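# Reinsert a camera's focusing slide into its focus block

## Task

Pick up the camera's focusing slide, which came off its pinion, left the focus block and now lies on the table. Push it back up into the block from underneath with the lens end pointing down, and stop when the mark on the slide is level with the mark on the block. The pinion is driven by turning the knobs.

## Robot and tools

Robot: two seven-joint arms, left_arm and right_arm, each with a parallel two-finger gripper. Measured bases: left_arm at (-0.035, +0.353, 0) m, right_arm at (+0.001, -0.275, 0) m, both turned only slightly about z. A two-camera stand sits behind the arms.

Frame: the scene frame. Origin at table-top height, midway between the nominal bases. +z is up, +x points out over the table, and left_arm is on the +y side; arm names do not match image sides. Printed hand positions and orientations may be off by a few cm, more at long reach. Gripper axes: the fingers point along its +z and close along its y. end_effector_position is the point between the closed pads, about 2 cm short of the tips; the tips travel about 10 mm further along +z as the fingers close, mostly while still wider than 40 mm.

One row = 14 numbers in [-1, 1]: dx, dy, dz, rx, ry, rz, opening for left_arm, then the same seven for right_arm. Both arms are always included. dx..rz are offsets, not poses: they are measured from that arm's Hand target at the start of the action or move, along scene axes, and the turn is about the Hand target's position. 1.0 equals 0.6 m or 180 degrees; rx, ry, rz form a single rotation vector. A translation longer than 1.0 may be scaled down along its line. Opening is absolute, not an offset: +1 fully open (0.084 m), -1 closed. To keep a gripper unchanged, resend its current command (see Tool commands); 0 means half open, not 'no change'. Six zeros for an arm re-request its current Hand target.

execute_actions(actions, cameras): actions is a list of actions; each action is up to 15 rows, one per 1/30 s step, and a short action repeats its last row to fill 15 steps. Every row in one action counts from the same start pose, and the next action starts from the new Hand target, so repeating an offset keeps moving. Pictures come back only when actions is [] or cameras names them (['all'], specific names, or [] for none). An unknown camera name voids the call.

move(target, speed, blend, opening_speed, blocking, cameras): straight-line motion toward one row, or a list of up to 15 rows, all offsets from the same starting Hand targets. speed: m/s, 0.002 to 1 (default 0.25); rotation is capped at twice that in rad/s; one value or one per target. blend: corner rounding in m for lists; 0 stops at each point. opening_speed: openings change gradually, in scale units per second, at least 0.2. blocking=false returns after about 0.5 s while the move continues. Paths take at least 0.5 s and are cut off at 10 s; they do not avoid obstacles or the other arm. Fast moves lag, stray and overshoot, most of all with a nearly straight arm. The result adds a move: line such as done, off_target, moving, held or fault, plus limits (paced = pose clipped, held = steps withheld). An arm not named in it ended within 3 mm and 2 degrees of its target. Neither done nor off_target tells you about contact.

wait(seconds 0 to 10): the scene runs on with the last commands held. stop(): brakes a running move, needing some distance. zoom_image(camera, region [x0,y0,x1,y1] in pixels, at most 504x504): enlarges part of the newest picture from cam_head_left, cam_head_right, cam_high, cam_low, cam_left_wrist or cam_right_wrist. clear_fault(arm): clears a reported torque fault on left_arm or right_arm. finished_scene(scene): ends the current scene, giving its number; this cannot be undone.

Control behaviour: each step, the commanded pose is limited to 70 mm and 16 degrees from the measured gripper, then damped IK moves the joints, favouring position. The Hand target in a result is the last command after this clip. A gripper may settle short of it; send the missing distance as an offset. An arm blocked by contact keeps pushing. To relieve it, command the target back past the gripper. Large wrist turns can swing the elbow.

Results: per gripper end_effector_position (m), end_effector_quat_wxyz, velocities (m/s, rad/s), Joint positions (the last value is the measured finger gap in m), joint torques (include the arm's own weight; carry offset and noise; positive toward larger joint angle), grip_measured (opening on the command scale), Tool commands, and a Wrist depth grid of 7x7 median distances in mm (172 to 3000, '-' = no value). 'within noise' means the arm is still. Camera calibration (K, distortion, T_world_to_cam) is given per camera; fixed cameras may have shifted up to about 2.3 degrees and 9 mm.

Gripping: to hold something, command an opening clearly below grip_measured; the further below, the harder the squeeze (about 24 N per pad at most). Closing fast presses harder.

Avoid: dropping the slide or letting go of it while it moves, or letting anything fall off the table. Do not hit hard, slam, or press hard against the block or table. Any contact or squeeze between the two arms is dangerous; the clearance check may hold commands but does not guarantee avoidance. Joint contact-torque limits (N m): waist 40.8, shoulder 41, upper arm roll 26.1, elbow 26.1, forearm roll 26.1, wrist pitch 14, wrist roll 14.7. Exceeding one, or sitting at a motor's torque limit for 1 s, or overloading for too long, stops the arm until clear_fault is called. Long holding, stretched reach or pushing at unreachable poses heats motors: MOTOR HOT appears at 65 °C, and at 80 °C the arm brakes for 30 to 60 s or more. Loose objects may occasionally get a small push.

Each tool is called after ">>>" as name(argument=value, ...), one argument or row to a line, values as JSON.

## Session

>>> execute_actions(
  actions=[],
)

Scene clock: 0.00 s.
left_arm: end_effector_position=(+0.4449, +0.2013, +0.2969) grip_measured=+1.00 end_effector_quat_wxyz=(+0.108, +0.423, -0.573, +0.693) | right_arm: end_effector_position=(+0.5059, -0.1356, +0.2054) grip_measured=+1.00 end_effector_quat_wxyz=(-0.468, +0.369, +0.527, +0.606)
Joint positions: left_arm=[-1.578 -1.543 1.527 0.552 0.206 0.057 2.093 0.084] | right_arm=[0.181 0.782 -0.556 1.307 1.675 2.174 -2.834 0.084]
Joint velocities: within noise
Joint torques (N m): no reading
Wrist depth (mm): cam_left_wrist=[2151 2325 2213 2038 1930 527 1715 / 2422 2414 2220 2125 1996 551 1749 / 2696 2528 2389 2185 2068 621 961 / 2793 2685 2474 2213 239 202 788 / 2614 2749 2654 - 220 201 242 / 2405 2805 2717 - 225 209 186 / 2185 2595 2851 2706 229 221 182] | cam_right_wrist=[2309 2279 2249 2228 2294 2257 2257 / 2206 2185 2206 2220 2249 2185 2158 / 728 2206 2158 2172 2145 2112 2172 / 632 885 635 323 2138 2125 2087 / 2099 925 292 322 2087 2068 2119 / 2032 2044 2008 315 2020 2056 2080 / 859 1069 - 311 2020 1991 1957]
Hand target: left_arm +0.4449, +0.2013, +0.2969; +0.108, +0.423, -0.573, +0.693 | right_arm +0.5059, -0.1356, +0.2054; +0.468, -0.369, -0.527, -0.606
Tool commands: left_gripper/opening=+1.0 right_gripper/opening=+1.0
camera_calibration:
cam_left_wrist: T_world_to_cam=[[-0.629974, -0.317686, -0.708666, 0.587328], [0.61794, 0.347669, -0.705178, -0.0743324], [0.470406, -0.882158, -0.0227118, 0.107951], [0, 0, 0, 1]] pos_world=[0.365154, 0.307658, 0.366253]
cam_right_wrist: T_world_to_cam=[[0.958523, -0.00311275, 0.284997, -0.507544], [0.279159, 0.21189, -0.936575, 0.153859], [-0.0574729, 0.977288, 0.203971, 0.249058], [0, 0, 0, 1]] pos_world=[0.457856, -0.277582, 0.237949]

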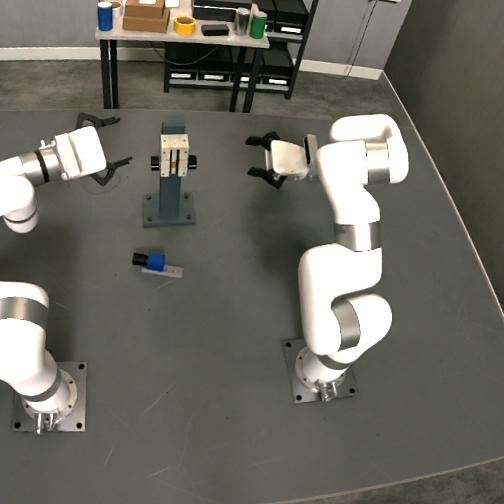

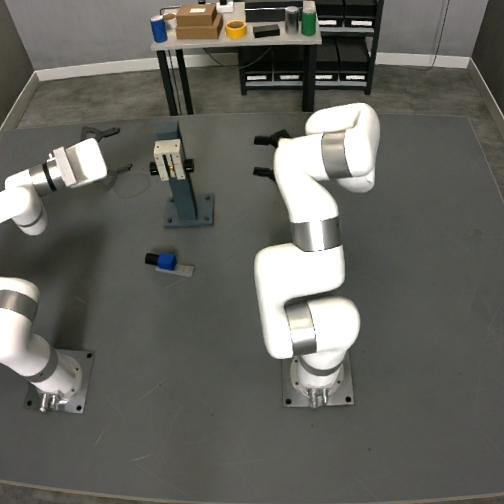

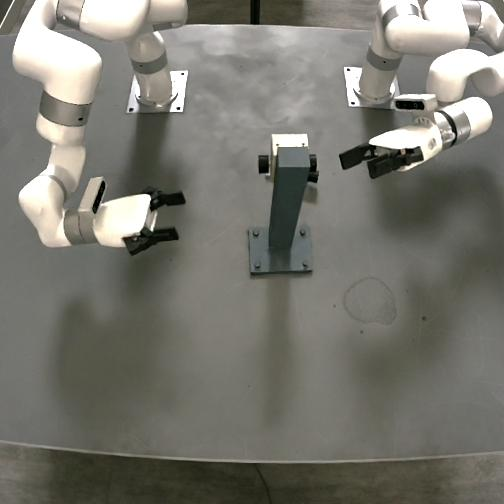

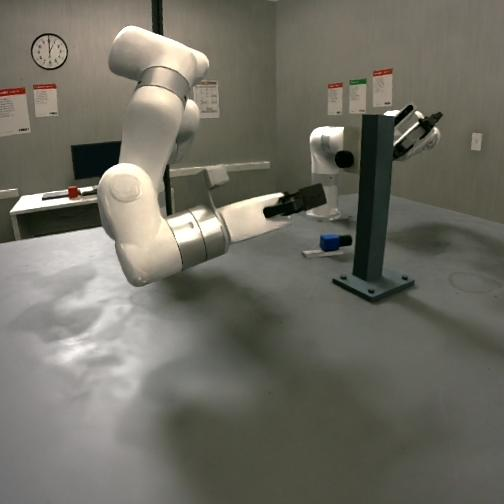

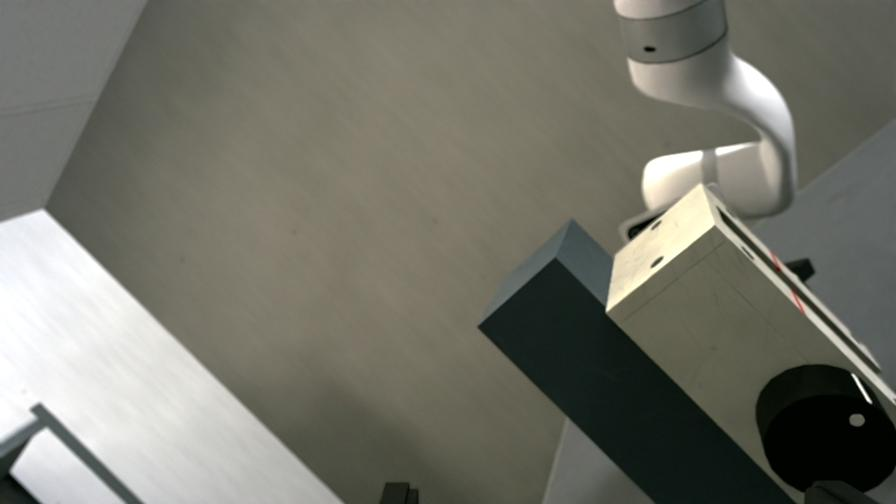

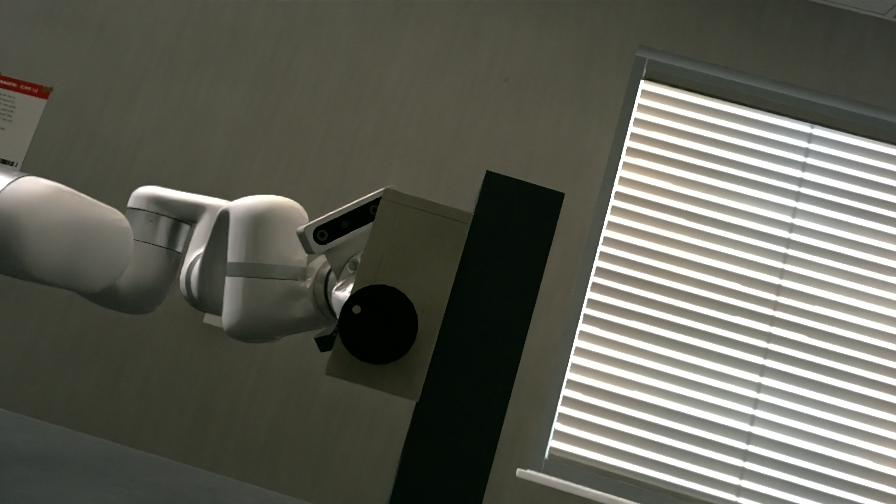

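>>> move(
  target=[
    [0,0.198,0,0,0,0,0,-0.2,0.1,0.1,-0.093,-0.378,0.314,1],
    [0.02,0.198,-0.028,0.1755,-0.7235,-0.0812,0,-0.353,0.466,0.075,-0.186,-0.7565,0.6276,1],
  ],
  speed=0.4,
  blend=0.03,
  cameras=["all"],
)

Scene clock: 31.07 s.
left_arm: end_effector_position=(+0.4525, +0.3201, +0.2863) grip_measured=-0.01 end_effector_quat_wxyz=(+0.309, +0.162, +0.634, -0.690) | right_arm: end_effector_position=(+0.3239, +0.0346, +0.2560) grip_measured=+1.00 end_effector_quat_wxyz=(-0.114, -0.527, +0.835, +0.109)
Joint positions: left_arm=[-1.528 -2.062 1.44 1.023 0.437 0.976 3.485 0.044] | right_arm=[1.117 0.083 -0.519 1.298 0.272 1.452 -3.714 0.084]
Joint torques (N m): left_arm=[-5.73 -3.61 -14.7 -5.17 -4.28 1.39 1.45] | right_arm=[1.55 -15.14 1.75 16.32 2.71 0.02 -1]
Wrist depth (mm): cam_left_wrist=[622 2062 2074 2062 1203 735 309 / 647 2099 2106 2112 2087 318 315 / 517 2132 359 394 321 323 659 / 517 537 379 332 334 2206 835 / 418 404 401 344 2264 2279 2249 / 1908 398 2309 2309 2333 2294 2279 / 1842 2185 2431 2356 2414 2333 2356] | cam_right_wrist=[347 365 383 406 433 464 493 / 344 360 379 400 427 458 486 / 340 357 374 397 423 450 481 / 335 351 370 392 417 444 477 / 334 349 368 389 413 439 469 / 330 345 364 383 411 434 460 / 326 341 361 374 402 429 454]
Hand target: left_arm +0.4525, +0.3201, +0.2863; +0.309, +0.162, +0.634, -0.690 (not the last commanded pose) | right_arm +0.3239, +0.0346, +0.2560; -0.114, -0.527, +0.835, +0.109 (not the last commanded pose)
Tool commands: left_gripper/opening=+0.0 right_gripper/opening=+1.0
Off the commanded pose: left_arm 0.008 m, 50 deg | right_arm 0.114 m, 43 deg.
TORQUE FAULT: the external load on joint 6 (wrist pitch) of the right arm reached its load limit, and that arm stopped. The contact can be on any part of that arm beyond that joint, not only on its tool. A torque fault puts only its own arm into a fault stop. That arm's remaining commands of this call were not run. The hold on joint 6 (wrist pitch) of that arm was moved back by the arm itself, up to 3 degrees, as the stop began. That arm is still stopped at the end of this call. While its stop runs, that arm, its gripper or tool too, takes no new command.
CLEAR FAULT: the right arm stays stopped (state 4) until you call clear_fault(arm="right_arm").
End effector pose when the fault began: right_arm: position (+0.3357, +0.0416, +0.2574), quat_wxyz (-0.088, -0.526, +0.839, +0.110)
Joint positions when the fault began: right_arm=[1.117 0.084 -0.519 1.299 0.275 1.401 -3.716 0.084]
joint sent to its limit (left arm) — joint 2 (shoulder), lower limit.
move: fault (right_arm), off_target (left_arm; braked at the fault stop of right_arm); path passed 1 of 2 targets
camera_calibration:
cam_left_wrist: T_world_to_cam=[[0.637364, -0.00324899, -0.770556, -0.0339668], [0.750187, 0.23106, 0.619541, -0.529509], [0.176032, -0.972934, 0.149707, 0.321866], [0, 0, 0, 1]] pos_world=[0.362221, 0.435392, 0.253694]
cam_right_wrist: T_world_to_cam=[[-0.852125, 0.429757, 0.298652, 0.221002], [0.416553, 0.902425, -0.110055, -0.0639878], [-0.316808, 0.0306238, -0.947995, 0.473665], [0, 0, 0, 1]] pos_world=[0.365036, -0.0517382, 0.375987]

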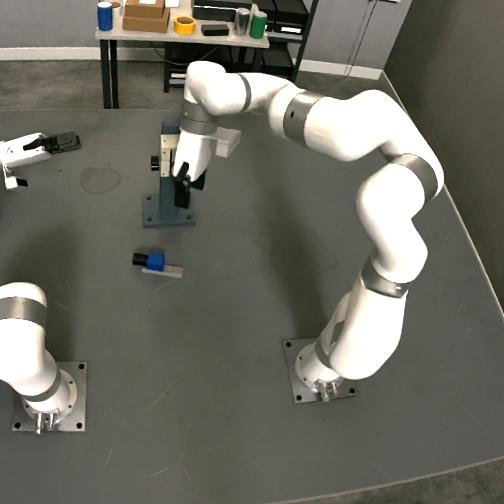

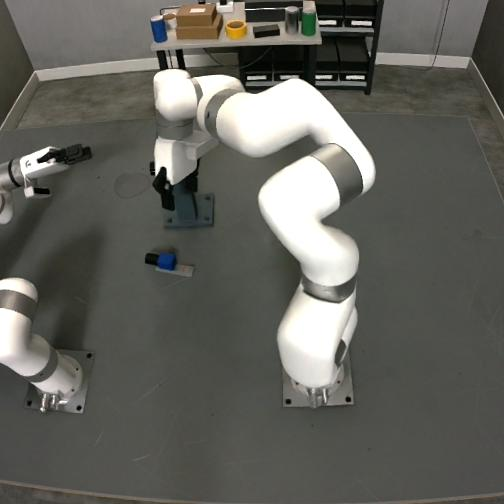

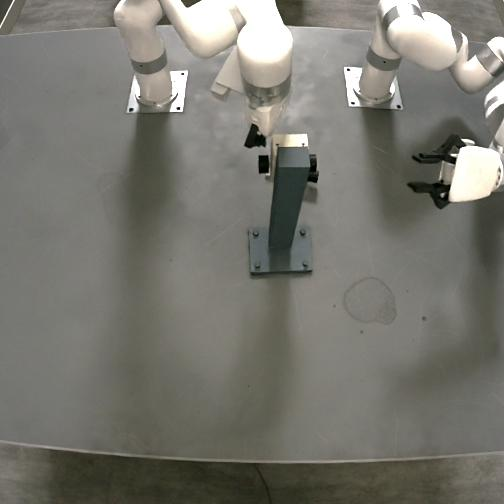

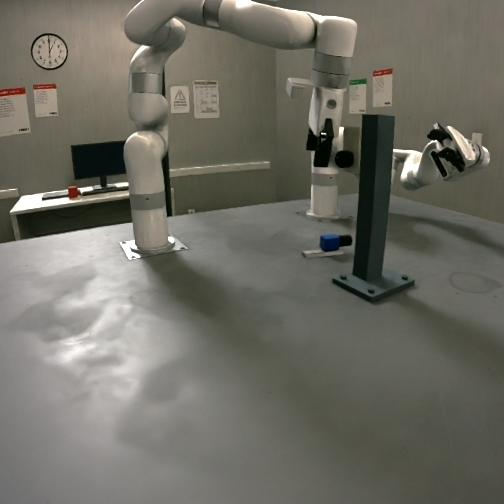

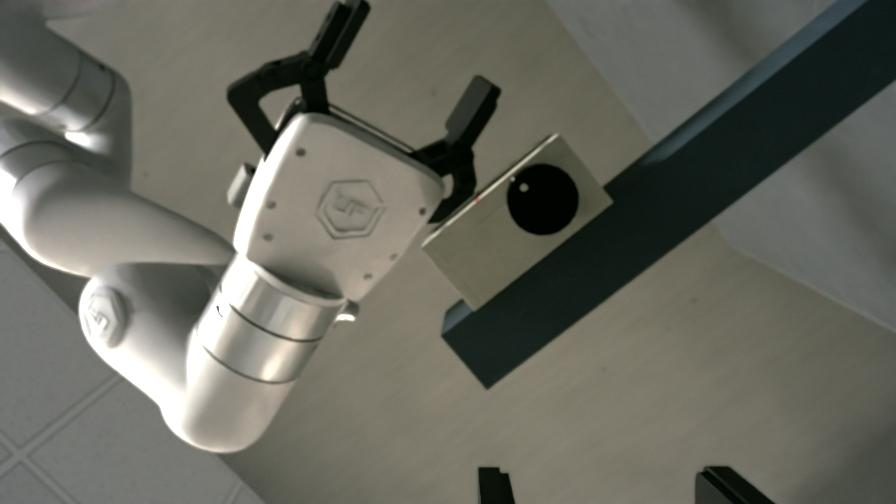

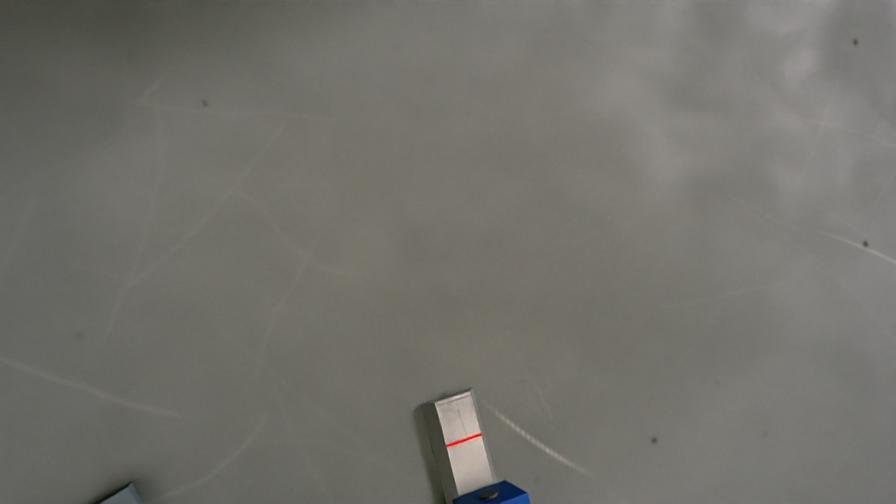

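>>> clear_fault(
  arm="right_arm",
)

>>> move(
  target=[0,0,0,0,0,0,0,-0.09,-0.0,0.02,0,0,0,1],
  speed=0.1,
  cameras=["cam_high","cam_low"],
)

Scene clock: 34.00 s.
left_arm: end_effector_position=(+0.4525, +0.3201, +0.2863) grip_measured=-0.01 end_effector_quat_wxyz=(+0.309, +0.162, +0.634, -0.690) | right_arm: end_effector_position=(+0.3239, +0.0346, +0.2560) grip_measured=+1.00 end_effector_quat_wxyz=(-0.114, -0.527, +0.835, +0.109)
Joint positions: left_arm=[-1.528 -2.062 1.44 1.023 0.437 0.976 3.485 0.044] | right_arm=[1.117 0.083 -0.519 1.298 0.272 1.452 -3.714 0.084]
Joint torques (N m): left_arm=[-5.97 -5.23 -14.72 -5.25 -4.26 1.35 1.2] | right_arm=[1.55 -15.06 1.86 16.31 2.67 0.03 -1.01]
Wrist depth (mm): cam_left_wrist=[624 2050 2038 2056 1228 738 310 / 647 2119 2068 2087 2080 317 315 / 517 2165 359 394 322 324 657 / 518 536 379 332 333 2213 834 / 416 403 399 343 2257 2257 2235 / 1914 400 2302 2340 2294 2333 2257 / 1809 2145 2381 2356 2381 2348 2348] | cam_right_wrist=[346 364 382 407 432 460 495 / 343 361 378 401 428 456 485 / 341 358 374 396 422 449 481 / 335 350 370 393 416 445 474 / 333 348 368 388 414 441 471 / 330 345 364 382 409 435 464 / 328 341 359 375 404 428 451]
Hand target: left_arm +0.4525, +0.3201, +0.2863; +0.309, +0.162, +0.634, -0.690 (not the last commanded pose) | right_arm +0.3239, +0.0346, +0.2560; -0.114, -0.527, +0.835, +0.109 (not the last commanded pose)
Tool commands: left_gripper/opening=+0.0 right_gripper/opening=+1.0
Off the commanded pose: left_arm 0.008 m, 50 deg | right_arm 0.114 m, 43 deg.
TORQUE FAULT, CONTINUED: the right arm's stop, for the torque fault of joint 6 (wrist pitch) that an earlier result reported, is over. The call counts as one of the actions that you can send in this scene. The hold on joint 6 (wrist pitch) of that arm was moved back by the arm itself, up to 3 degrees, as the stop began. That arm's target is now where it stood when the stop ended, not its last command. That arm's gripper keeps its grip as last carried out, and that arm accepts commands again: back off and push less far.
CLEAR FAULT: your call cleared the right arm's torque fault. If a joint's load stays at its limit, that arm stops again at once.

Scene clock: 35.10 s.
left_arm: end_effector_position=(+0.4525, +0.3201, +0.2863) grip_measured=-0.01 end_effector_quat_wxyz=(+0.309, +0.162, +0.634, -0.690) | right_arm: end_effector_position=(+0.2699, +0.0346, +0.2680) grip_measured=+1.00 end_effector_quat_wxyz=(-0.114, -0.527, +0.835, +0.109)
Joint positions: left_arm=[-1.528 -2.062 1.44 1.023 0.437 0.976 3.485 0.044] | right_arm=[1.174 -0.084 -0.466 1.156 0.217 1.426 -3.586 0.084]
Joint torques (N m): left_arm=[-5.87 -5.21 -14.72 -5.2 -4.2 1.39 1.28] | right_arm=[2.9 -17.61 3.42 10.29 -1.74 -2.51 1]
Wrist depth (mm): cam_left_wrist=[652 342 2020 2056 1207 738 310 / 676 348 368 2119 2068 319 315 / 533 364 386 2199 322 324 656 / 416 379 2235 331 334 2158 836 / 403 399 2242 343 2235 2228 2220 / 1877 2264 2325 2333 2325 2309 2309 / 1809 2249 2405 2431 2364 2340 2356] | cam_right_wrist=[358 376 395 419 445 477 511 / 355 372 391 415 442 471 503 / 350 369 385 408 434 464 497 / 348 365 383 404 430 457 490 / 346 363 380 400 426 454 484 / 342 358 376 399 420 448 475 / 339 354 368 393 417 443 469]
Hand target: left_arm +0.4525, +0.3201, +0.2863; +0.309, +0.162, +0.634, -0.690 | right_arm +0.2699, +0.0346, +0.2680; -0.114, -0.527, +0.835, +0.109
Off the commanded pose: left_arm 0.000 m, 0 deg | right_arm 0.000 m, 0 deg.
move: done
Images, in order (width x height): cam_high 504x504, cam_low 504x504.

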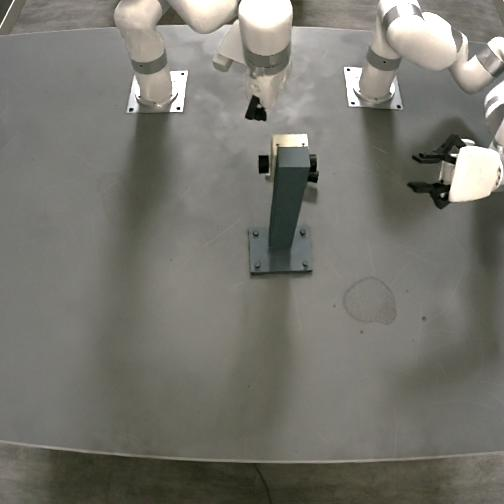

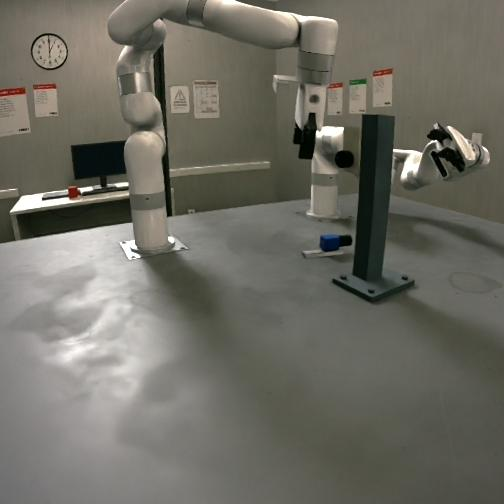

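>>> move(
  target=[0,0,0,0,0,0,0,0.02,0.182,-0.01,-0.0092,-0.1007,0.0689,0.4],
  speed=0.25,
  cameras=["cam_right_wrist","cam_head_left"],
)

>>> zoom_image(
  camera="cam_right_wrist",
  region=[480, 180, 740, 500],
)

Scene clock: 42.47 s.
left_arm: end_effector_position=(+0.4525, +0.3201, +0.2863) grip_measured=-0.01 end_effector_quat_wxyz=(+0.309, +0.162, +0.634, -0.690) | right_arm: end_effector_position=(+0.2819, +0.1437, +0.2620) grip_measured=+0.39 end_effector_quat_wxyz=(+0.000, -0.623, +0.783, +0.000)
Joint positions: left_arm=[-1.528 -2.062 1.44 1.023 0.437 0.976 3.485 0.044] | right_arm=[1.291 0.098 -0.347 1.326 0.035 1.233 -3.531 0.061]
Joint torques (N m): left_arm=[-5.89 -4.96 -14.74 -5.17 -4.19 1.33 1.23] | right_arm=[2.89 -14.97 2.19 16.7 -2.36 -3.01 0.96]
Wrist depth (mm): cam_left_wrist=[235 243 2106 2050 1207 737 310 / 242 247 289 2099 2106 317 316 / 252 259 2145 2119 322 325 656 / 260 2213 2192 331 333 2106 831 / 294 2257 2257 343 2213 2220 2220 / 1985 2302 2348 2325 2309 2294 2317 / 1813 2242 2405 2405 2381 2372 2364] | cam_right_wrist=[394 394 393 394 391 392 390 / 393 394 393 391 391 391 391 / 392 392 392 391 391 390 388 / 379 390 391 391 389 390 389 / 261 373 390 345 388 388 388 / 262 377 388 352 389 389 387 / 376 388 388 387 388 388 387]
Hand target: left_arm +0.4525, +0.3201, +0.2863; +0.309, +0.162, +0.634, -0.690 | right_arm +0.2819, +0.1438, +0.2620; +0.000, -0.623, +0.783, +0.000
Off the commanded pose: left_arm 0.000 m, 0 deg | right_arm 0.000 m, 0 deg.
move: done
camera_calibration:
cam_right_wrist: T_world_to_cam=[[-0.972173, 0.234242, -0.00314489, 0.277525], [0.234215, 0.971615, -0.0332705, -0.122979], [-0.00473772, -0.0330813, -0.999441, 0.39736], [0, 0, 0, 1]] pos_world=[0.300489, 0.0676253, 0.393919]
Images, in order (width x height): cam_head_left 504x504, cam_right_wrist 896x504.

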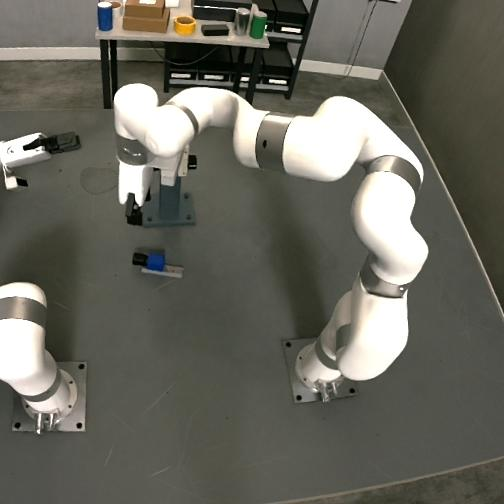

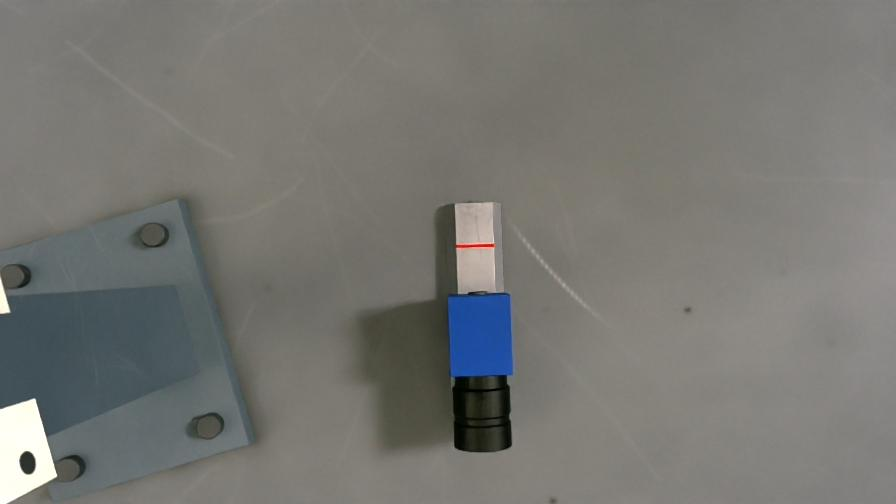

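Scaled by 1.575 from the camera's 896x504 image, which has a finer 1280x720 frame.

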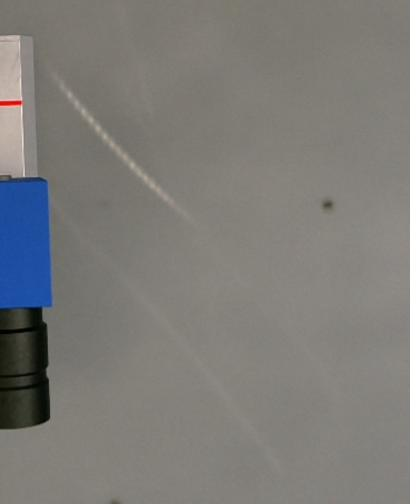

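>>> move(
  target=[
    [0,0,0,0,0,0,0,0.018,-0.0692,-0.25,0,0,0.0029,0.4],
    [0,0,0,0,0,0,0,0.018,-0.0692,-0.3733,0,0,0.0029,0.4],
    [0,0,0,0,0,0,0,0.018,-0.0692,-0.3733,0,0,0.0029,-0.95],
  ],
  speed=[0.3,0.15,0.1],
  opening_speed=1.5,
  blend=[0.01,0,0],
  cameras=["cam_right_wrist","cam_head_left","cam_low"],
)

>>> zoom_image(
  camera="cam_right_wrist",
  region=[515, 265, 665, 415],
)

Scene clock: 53.90 s.
left_arm: end_effector_position=(+0.4525, +0.3201, +0.2863) grip_measured=-0.01 end_effector_quat_wxyz=(+0.309, +0.162, +0.634, -0.690) | right_arm: end_effector_position=(+0.2927, +0.1023, +0.0380) grip_measured=-0.29 end_effector_quat_wxyz=(+0.000, -0.626, +0.780, +0.000)
Joint positions: left_arm=[-1.528 -2.062 1.44 1.023 0.437 0.976 3.485 0.044] | right_arm=[1.226 0.344 -0.332 0.929 0.192 0.611 -3.719 0.031]
Joint torques (N m): left_arm=[-5.97 -5.15 -14.62 -5.23 -4.15 1.32 1.22] | right_arm=[-2.74 -16.54 -0.25 11.86 0.29 -2.04 -0.64]
Wrist depth (mm): cam_left_wrist=[389 409 272 2026 1196 739 309 / 417 418 305 2087 2080 319 315 / 497 2158 2151 2080 323 324 655 / 2206 2172 2249 332 333 2145 837 / 2172 2257 2279 344 2249 2228 2257 / 1996 2340 2372 2302 2302 2279 2286 / 1828 2249 2422 2381 2333 2381 2317] | cam_right_wrist=[- - - - - - - / - - - - - - - / - - - - - - - / - - - - - - - / - - - - - - - / - - - - - - - / - - - - - - -]
Hand target: left_arm +0.4525, +0.3201, +0.2863; +0.309, +0.162, +0.634, -0.690 | right_arm +0.2927, +0.1023, +0.0380; +0.000, -0.626, +0.780, +0.000
Off the commanded pose: left_arm 0.000 m, 0 deg | right_arm 0.000 m, 0 deg.
move: done
camera_calibration:
cam_right_wrist: T_world_to_cam=[[-0.974297, 0.225244, -0.00326381, 0.298614], [0.225226, 0.973741, -0.0331867, -0.0902876], [-0.004297, -0.0330688, -0.999444, 0.172036], [0, 0, 0, 1]] pos_world=[0.312013, 0.0263447, 0.169919]
Images, in order (width x height): cam_head_left 504x504, cam_low 504x504, cam_right_wrist 896x504.

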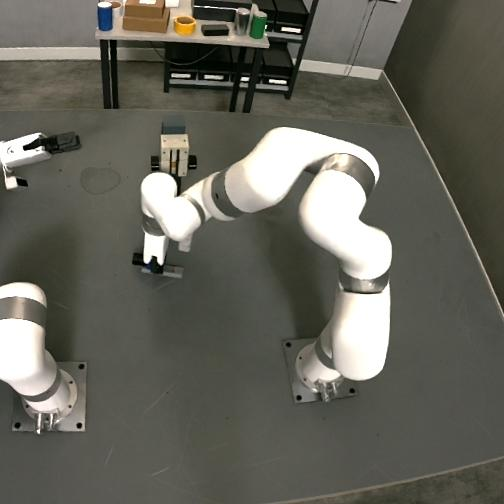

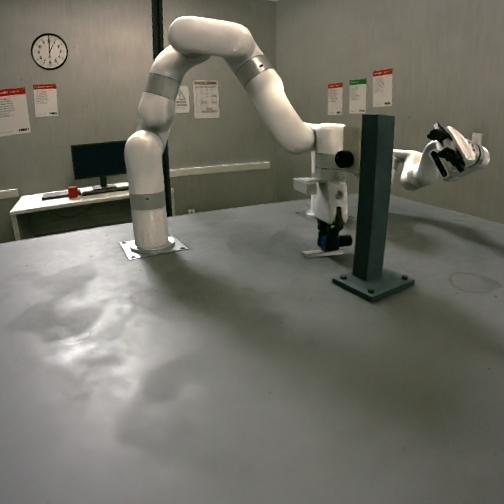

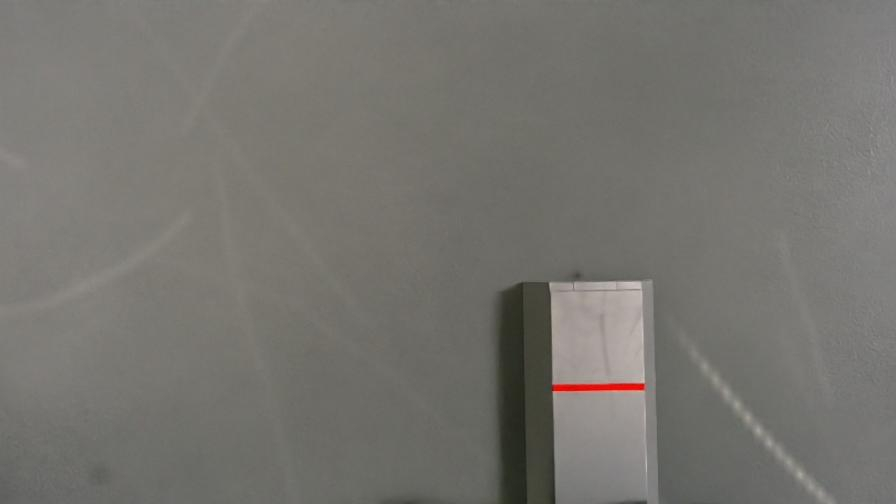

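Scaled by 3.360 from the camera's 896x504 image, which has a finer 1280x720 frame.

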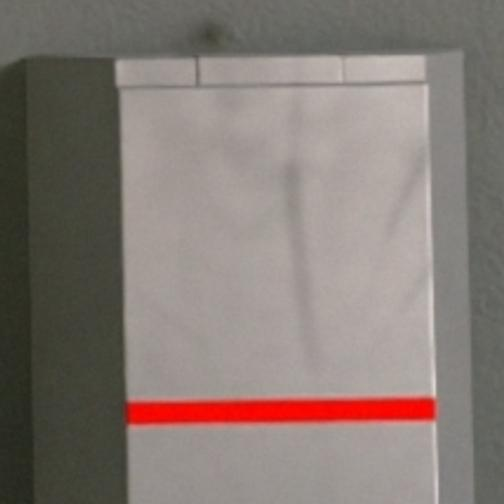

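>>> move(
  target=[
    [0,0,0,0,0,0,0,-0.013,-0.037,0.22,0,0,0,-0.95],
    [0,0,0,0,0,0,0,0.04,-0.1505,0.245,-0.4356,-0.3496,0.4356,-0.95],
    [0,0,0,0,0,0,0,0.0955,-0.1505,0.245,-0.4356,-0.3496,0.4356,-0.95],
  ],
  speed=[0.15,0.3,0.15],
  blend=[0.02,0.01,0],
  cameras=["cam_right_wrist","cam_head_left","cam_low","cam_high","cam_left_wrist"],
)

>>> zoom_image(
  camera="cam_right_wrist",
  region=[515, 265, 665, 415],
)

Scene clock: 75.27 s.
left_arm: end_effector_position=(+0.4525, +0.3201, +0.2863) grip_measured=-0.01 end_effector_quat_wxyz=(+0.309, +0.162, +0.634, -0.690) | right_arm: end_effector_position=(+0.3500, +0.0119, +0.1850) grip_measured=-0.29 end_effector_quat_wxyz=(+0.000, +0.707, +0.001, +0.707)
Joint positions: left_arm=[-1.528 -2.062 1.44 1.023 0.437 0.976 3.485 0.044] | right_arm=[1.472 0.129 -0.278 0.479 -1.894 1.418 -3.467 0.031]
Joint torques (N m): left_arm=[-6.03 -5.04 -14.76 -5.29 -4.25 1.39 1.19] | right_arm=[-3.09 -11.11 -3.94 12.29 -3.55 1.92 0.94]
Wrist depth (mm): cam_left_wrist=[515 2099 2038 2014 379 736 310 / 534 2106 2068 2093 2099 318 315 / 2165 2192 2165 2125 323 324 656 / 2206 2206 2192 332 333 2235 833 / 2192 2302 2286 343 2235 2249 2264 / 1991 2317 2340 2348 2242 2286 2309 / 1842 2235 2389 2405 2364 2405 2389] | cam_right_wrist=[2492 - 186 231 2528 2566 2566 / - - 186 196 2519 2538 2510 / - - 185 195 2172 2132 2501 / - 185 185 187 2422 2172 2510 / - 188 185 187 - 2138 2575 / 2547 - 228 231 - 2138 2448 / 2538 - 227 229 - 2099 2492]
Hand target: left_arm +0.4525, +0.3201, +0.2863; +0.309, +0.162, +0.634, -0.690 | right_arm +0.3500, +0.0120, +0.1850; +0.000, +0.707, +0.001, +0.707
Off the commanded pose: left_arm 0.000 m, 0 deg | right_arm 0.000 m, 0 deg.
move: done
camera_calibration:
cam_left_wrist: T_world_to_cam=[[0.637482, -0.00329179, -0.770458, -0.0340155], [0.750086, 0.231123, 0.619639, -0.529525], [0.17603, -0.972919, 0.149806, 0.321835], [0, 0, 0, 1]] pos_world=[0.362221, 0.435393, 0.253694]
cam_right_wrist: T_world_to_cam=[[0.00362923, -0.999956, -0.00862642, 0.0486437], [0.0336125, 0.00874358, -0.999397, 0.246937], [0.999428, 0.00333708, 0.0336428, -0.226685], [0, 0, 0, 1]] pos_world=[0.218079, 0.0472389, 0.254834]
Images, in order (width x height): cam_head_left 504x504, cam_high 504x504, cam_low 504x504, cam_left_wrist 896x504, cam_right_wrist 896x504.

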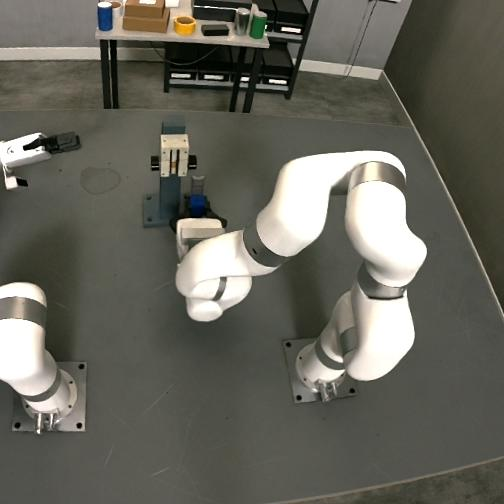

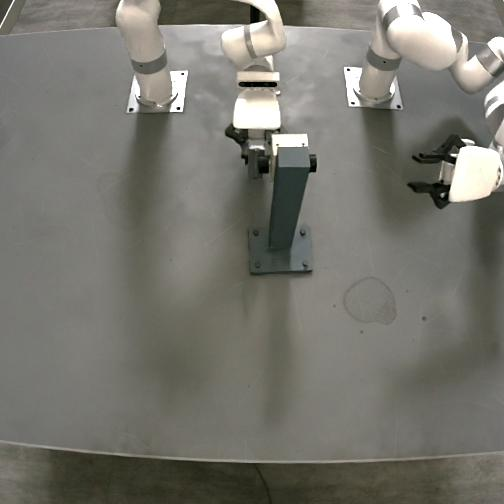

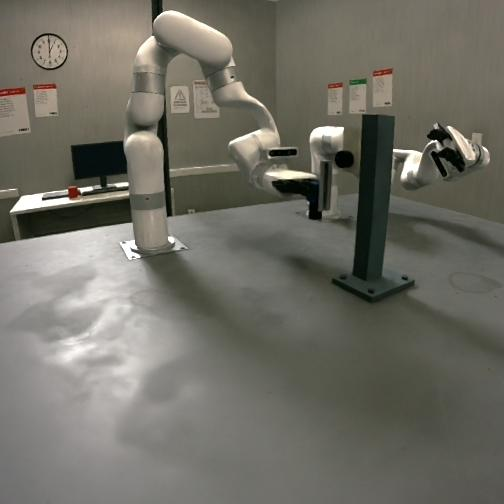

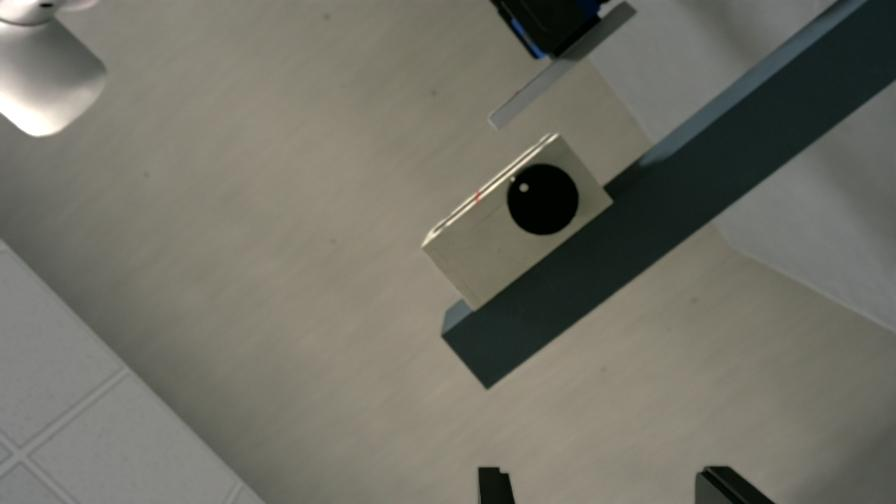

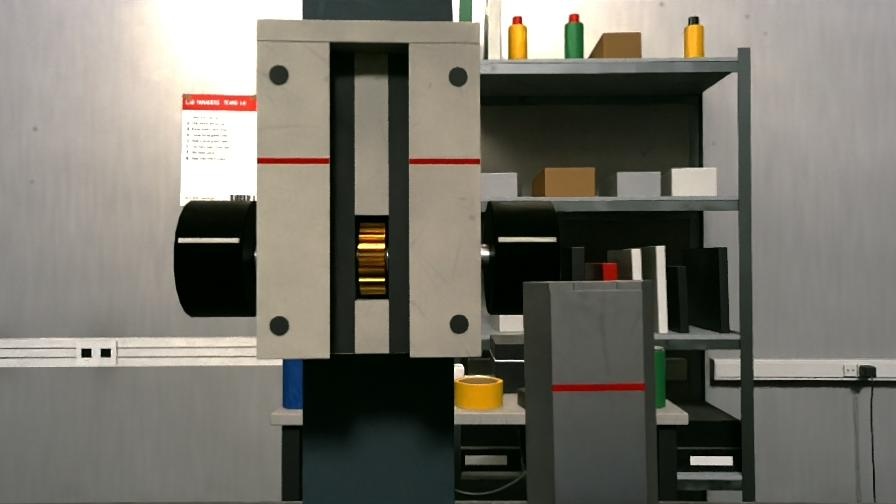

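Scaled by 3.360 from the camera's 896x504 image, which has a finer 1280x720 frame.

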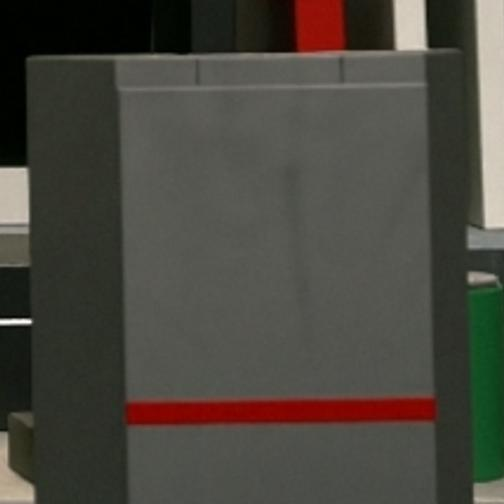

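>>> zoom_image(
  camera="cam_right_wrist",
  region=[250, 130, 490, 190],
)

>>> zoom_image(
  camera="cam_right_wrist",
  region=[250, 310, 490, 370],
)

>>> zoom_image(
  camera="cam_right_wrist",
  region=[250, 30, 490, 90],
)

Scaled by 2.100 from the camera's 896x504 image, which has a finer 1280x720 frame.

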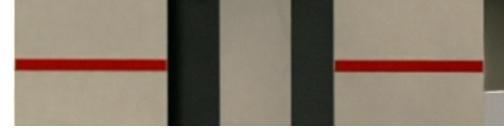

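Scaled by 2.100 from the camera's 896x504 image, which has a finer 1280x720 frame.

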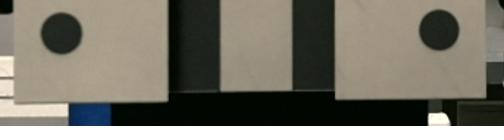

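Scaled by 2.100 from the camera's 896x504 image, which has a finer 1280x720 frame.

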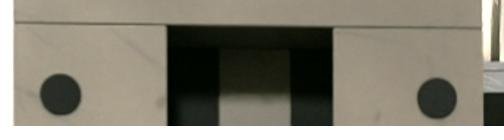

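>>> move(
  target=[
    [0,0,0,0,0,0,0,0,0.01,-0.046,0.0013,0,0.0178,-0.95],
    [0,0,0,0,0,0,0,0.0402,0.0902,-0.0428,0.0013,0,0.0178,-0.95],
  ],
  speed=0.15,
  blend=[0.01,0],
  cameras=["cam_right_wrist","cam_left_wrist"],
)

>>> zoom_image(
  camera="cam_right_wrist",
  region=[515, 200, 665, 350],
)

>>> zoom_image(
  camera="cam_left_wrist",
  region=[480, 0, 680, 200],
)

Scene clock: 106.10 s.
left_arm: end_effector_position=(+0.4525, +0.3201, +0.2863) grip_measured=-0.01 end_effector_quat_wxyz=(+0.309, +0.162, +0.634, -0.690) | right_arm: end_effector_position=(+0.3741, +0.0660, +0.1593) grip_measured=-0.29 end_effector_quat_wxyz=(-0.021, +0.707, +0.019, +0.707)
Joint positions: left_arm=[-1.528 -2.062 1.44 1.023 0.437 0.976 3.485 0.044] | right_arm=[1.443 0.331 -0.28 0.661 -1.954 1.352 -3.419 0.031]
Joint torques (N m): left_arm=[-6 -5.03 -14.71 -5.17 -4.27 1.36 1.16] | right_arm=[-3.25 -14.68 -5.2 12.29 1.22 1.94 -0.96]
Wrist depth (mm): cam_left_wrist=[455 2074 2050 2038 332 326 310 / 2087 2132 2087 2125 2056 319 315 / 2185 2178 2151 2172 322 324 656 / 2242 2264 2199 331 334 2178 839 / 2158 2302 2309 343 2264 2206 2264 / 1996 2294 2309 2317 2302 2302 2294 / 1838 2235 2405 2372 2422 2364 2389] | cam_right_wrist=[2614 2624 - - - 2228 2414 / 2624 - - - - - 2431 / 2585 - - - - - 2397 / 2614 2566 - - 205 2074 2439 / 2654 2566 - - - 2119 2439 / 2624 2547 - - - 1317 2414 / 2519 2528 2566 - - 2032 2068]
Hand target: left_arm +0.4525, +0.3201, +0.2863; +0.309, +0.162, +0.634, -0.690 | right_arm +0.3741, +0.0661, +0.1593; -0.021, +0.707, +0.019, +0.707
Off the commanded pose: left_arm 0.000 m, 0 deg | right_arm 0.000 m, 0 deg.
move: done
camera_calibration:
cam_left_wrist: T_world_to_cam=[[0.637482, -0.00329179, -0.770458, -0.0340155], [0.750086, 0.231123, 0.619639, -0.529525], [0.17603, -0.972919, 0.149806, 0.321835], [0, 0, 0, 1]] pos_world=[0.362221, 0.435393, 0.253694]
cam_right_wrist: T_world_to_cam=[[0.0596147, -0.99814, -0.0127168, 0.0820396], [0.032904, 0.0146974, -0.99935, 0.219908], [0.997679, 0.0591575, 0.033719, -0.253146], [0, 0, 0, 1]] pos_world=[0.240432, 0.0936304, 0.229345]
Images, in order (width x height): cam_left_wrist 896x504, cam_right_wrist 896x504.

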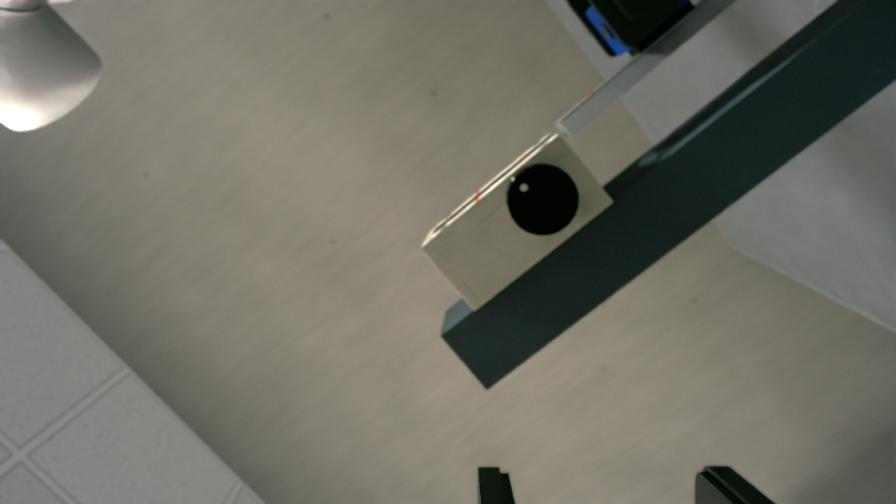

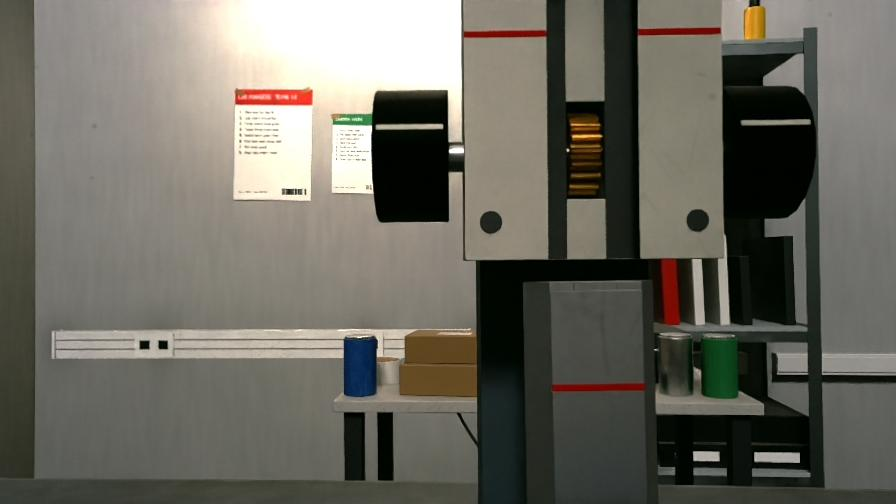

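Scaled by 3.360 from the camera's 896x504 image, which has a finer 1280x720 frame.

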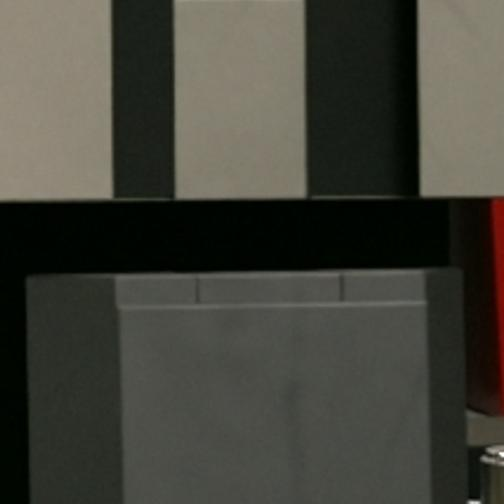

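Scaled by 2.520 from the camera's 896x504 image, which has a finer 1280x720 frame.

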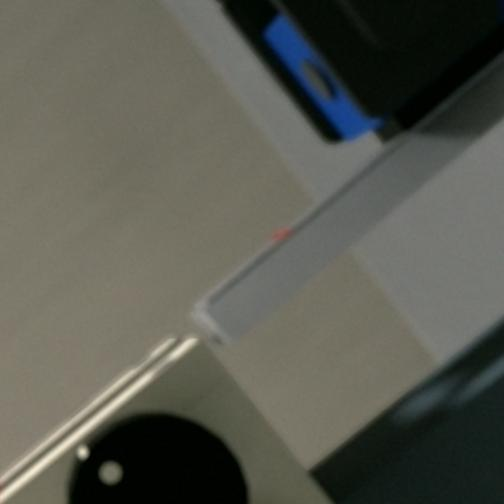

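>>> zoom_image(
  camera="cam_left_wrist",
  region=[400, 210, 500, 310],
)

>>> zoom_image(
  camera="cam_left_wrist",
  region=[530, 90, 630, 190],
)

>>> zoom_image(
  camera="cam_left_wrist",
  region=[620, 0, 720, 100],
)

Scaled by 5.040 from the camera's 896x504 image, which has a finer 1280x720 frame.

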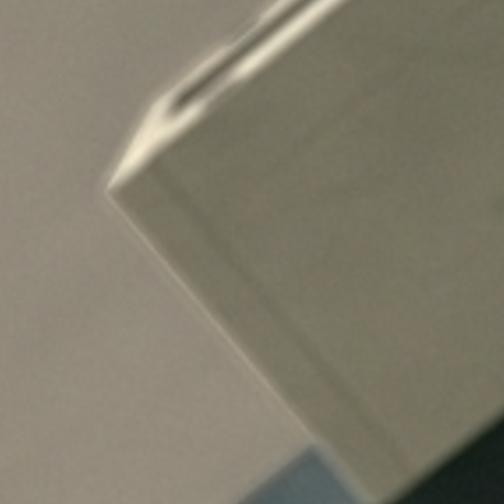

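Scaled by 5.040 from the camera's 896x504 image, which has a finer 1280x720 frame.

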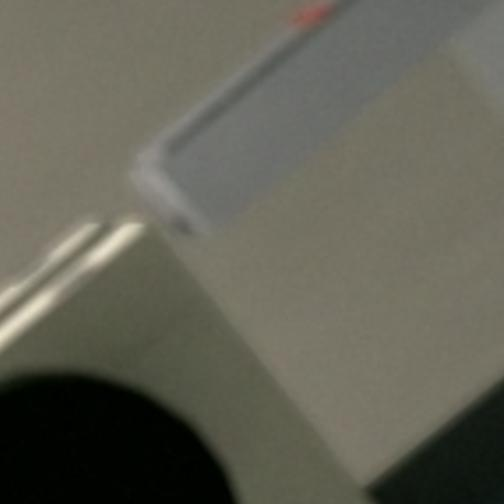

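Scaled by 5.040 from the camera's 896x504 image, which has a finer 1280x720 frame.

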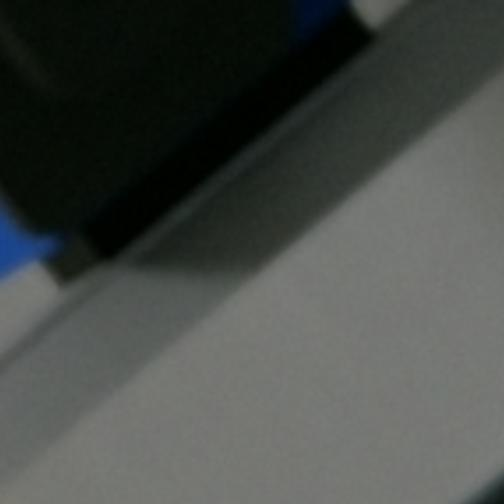

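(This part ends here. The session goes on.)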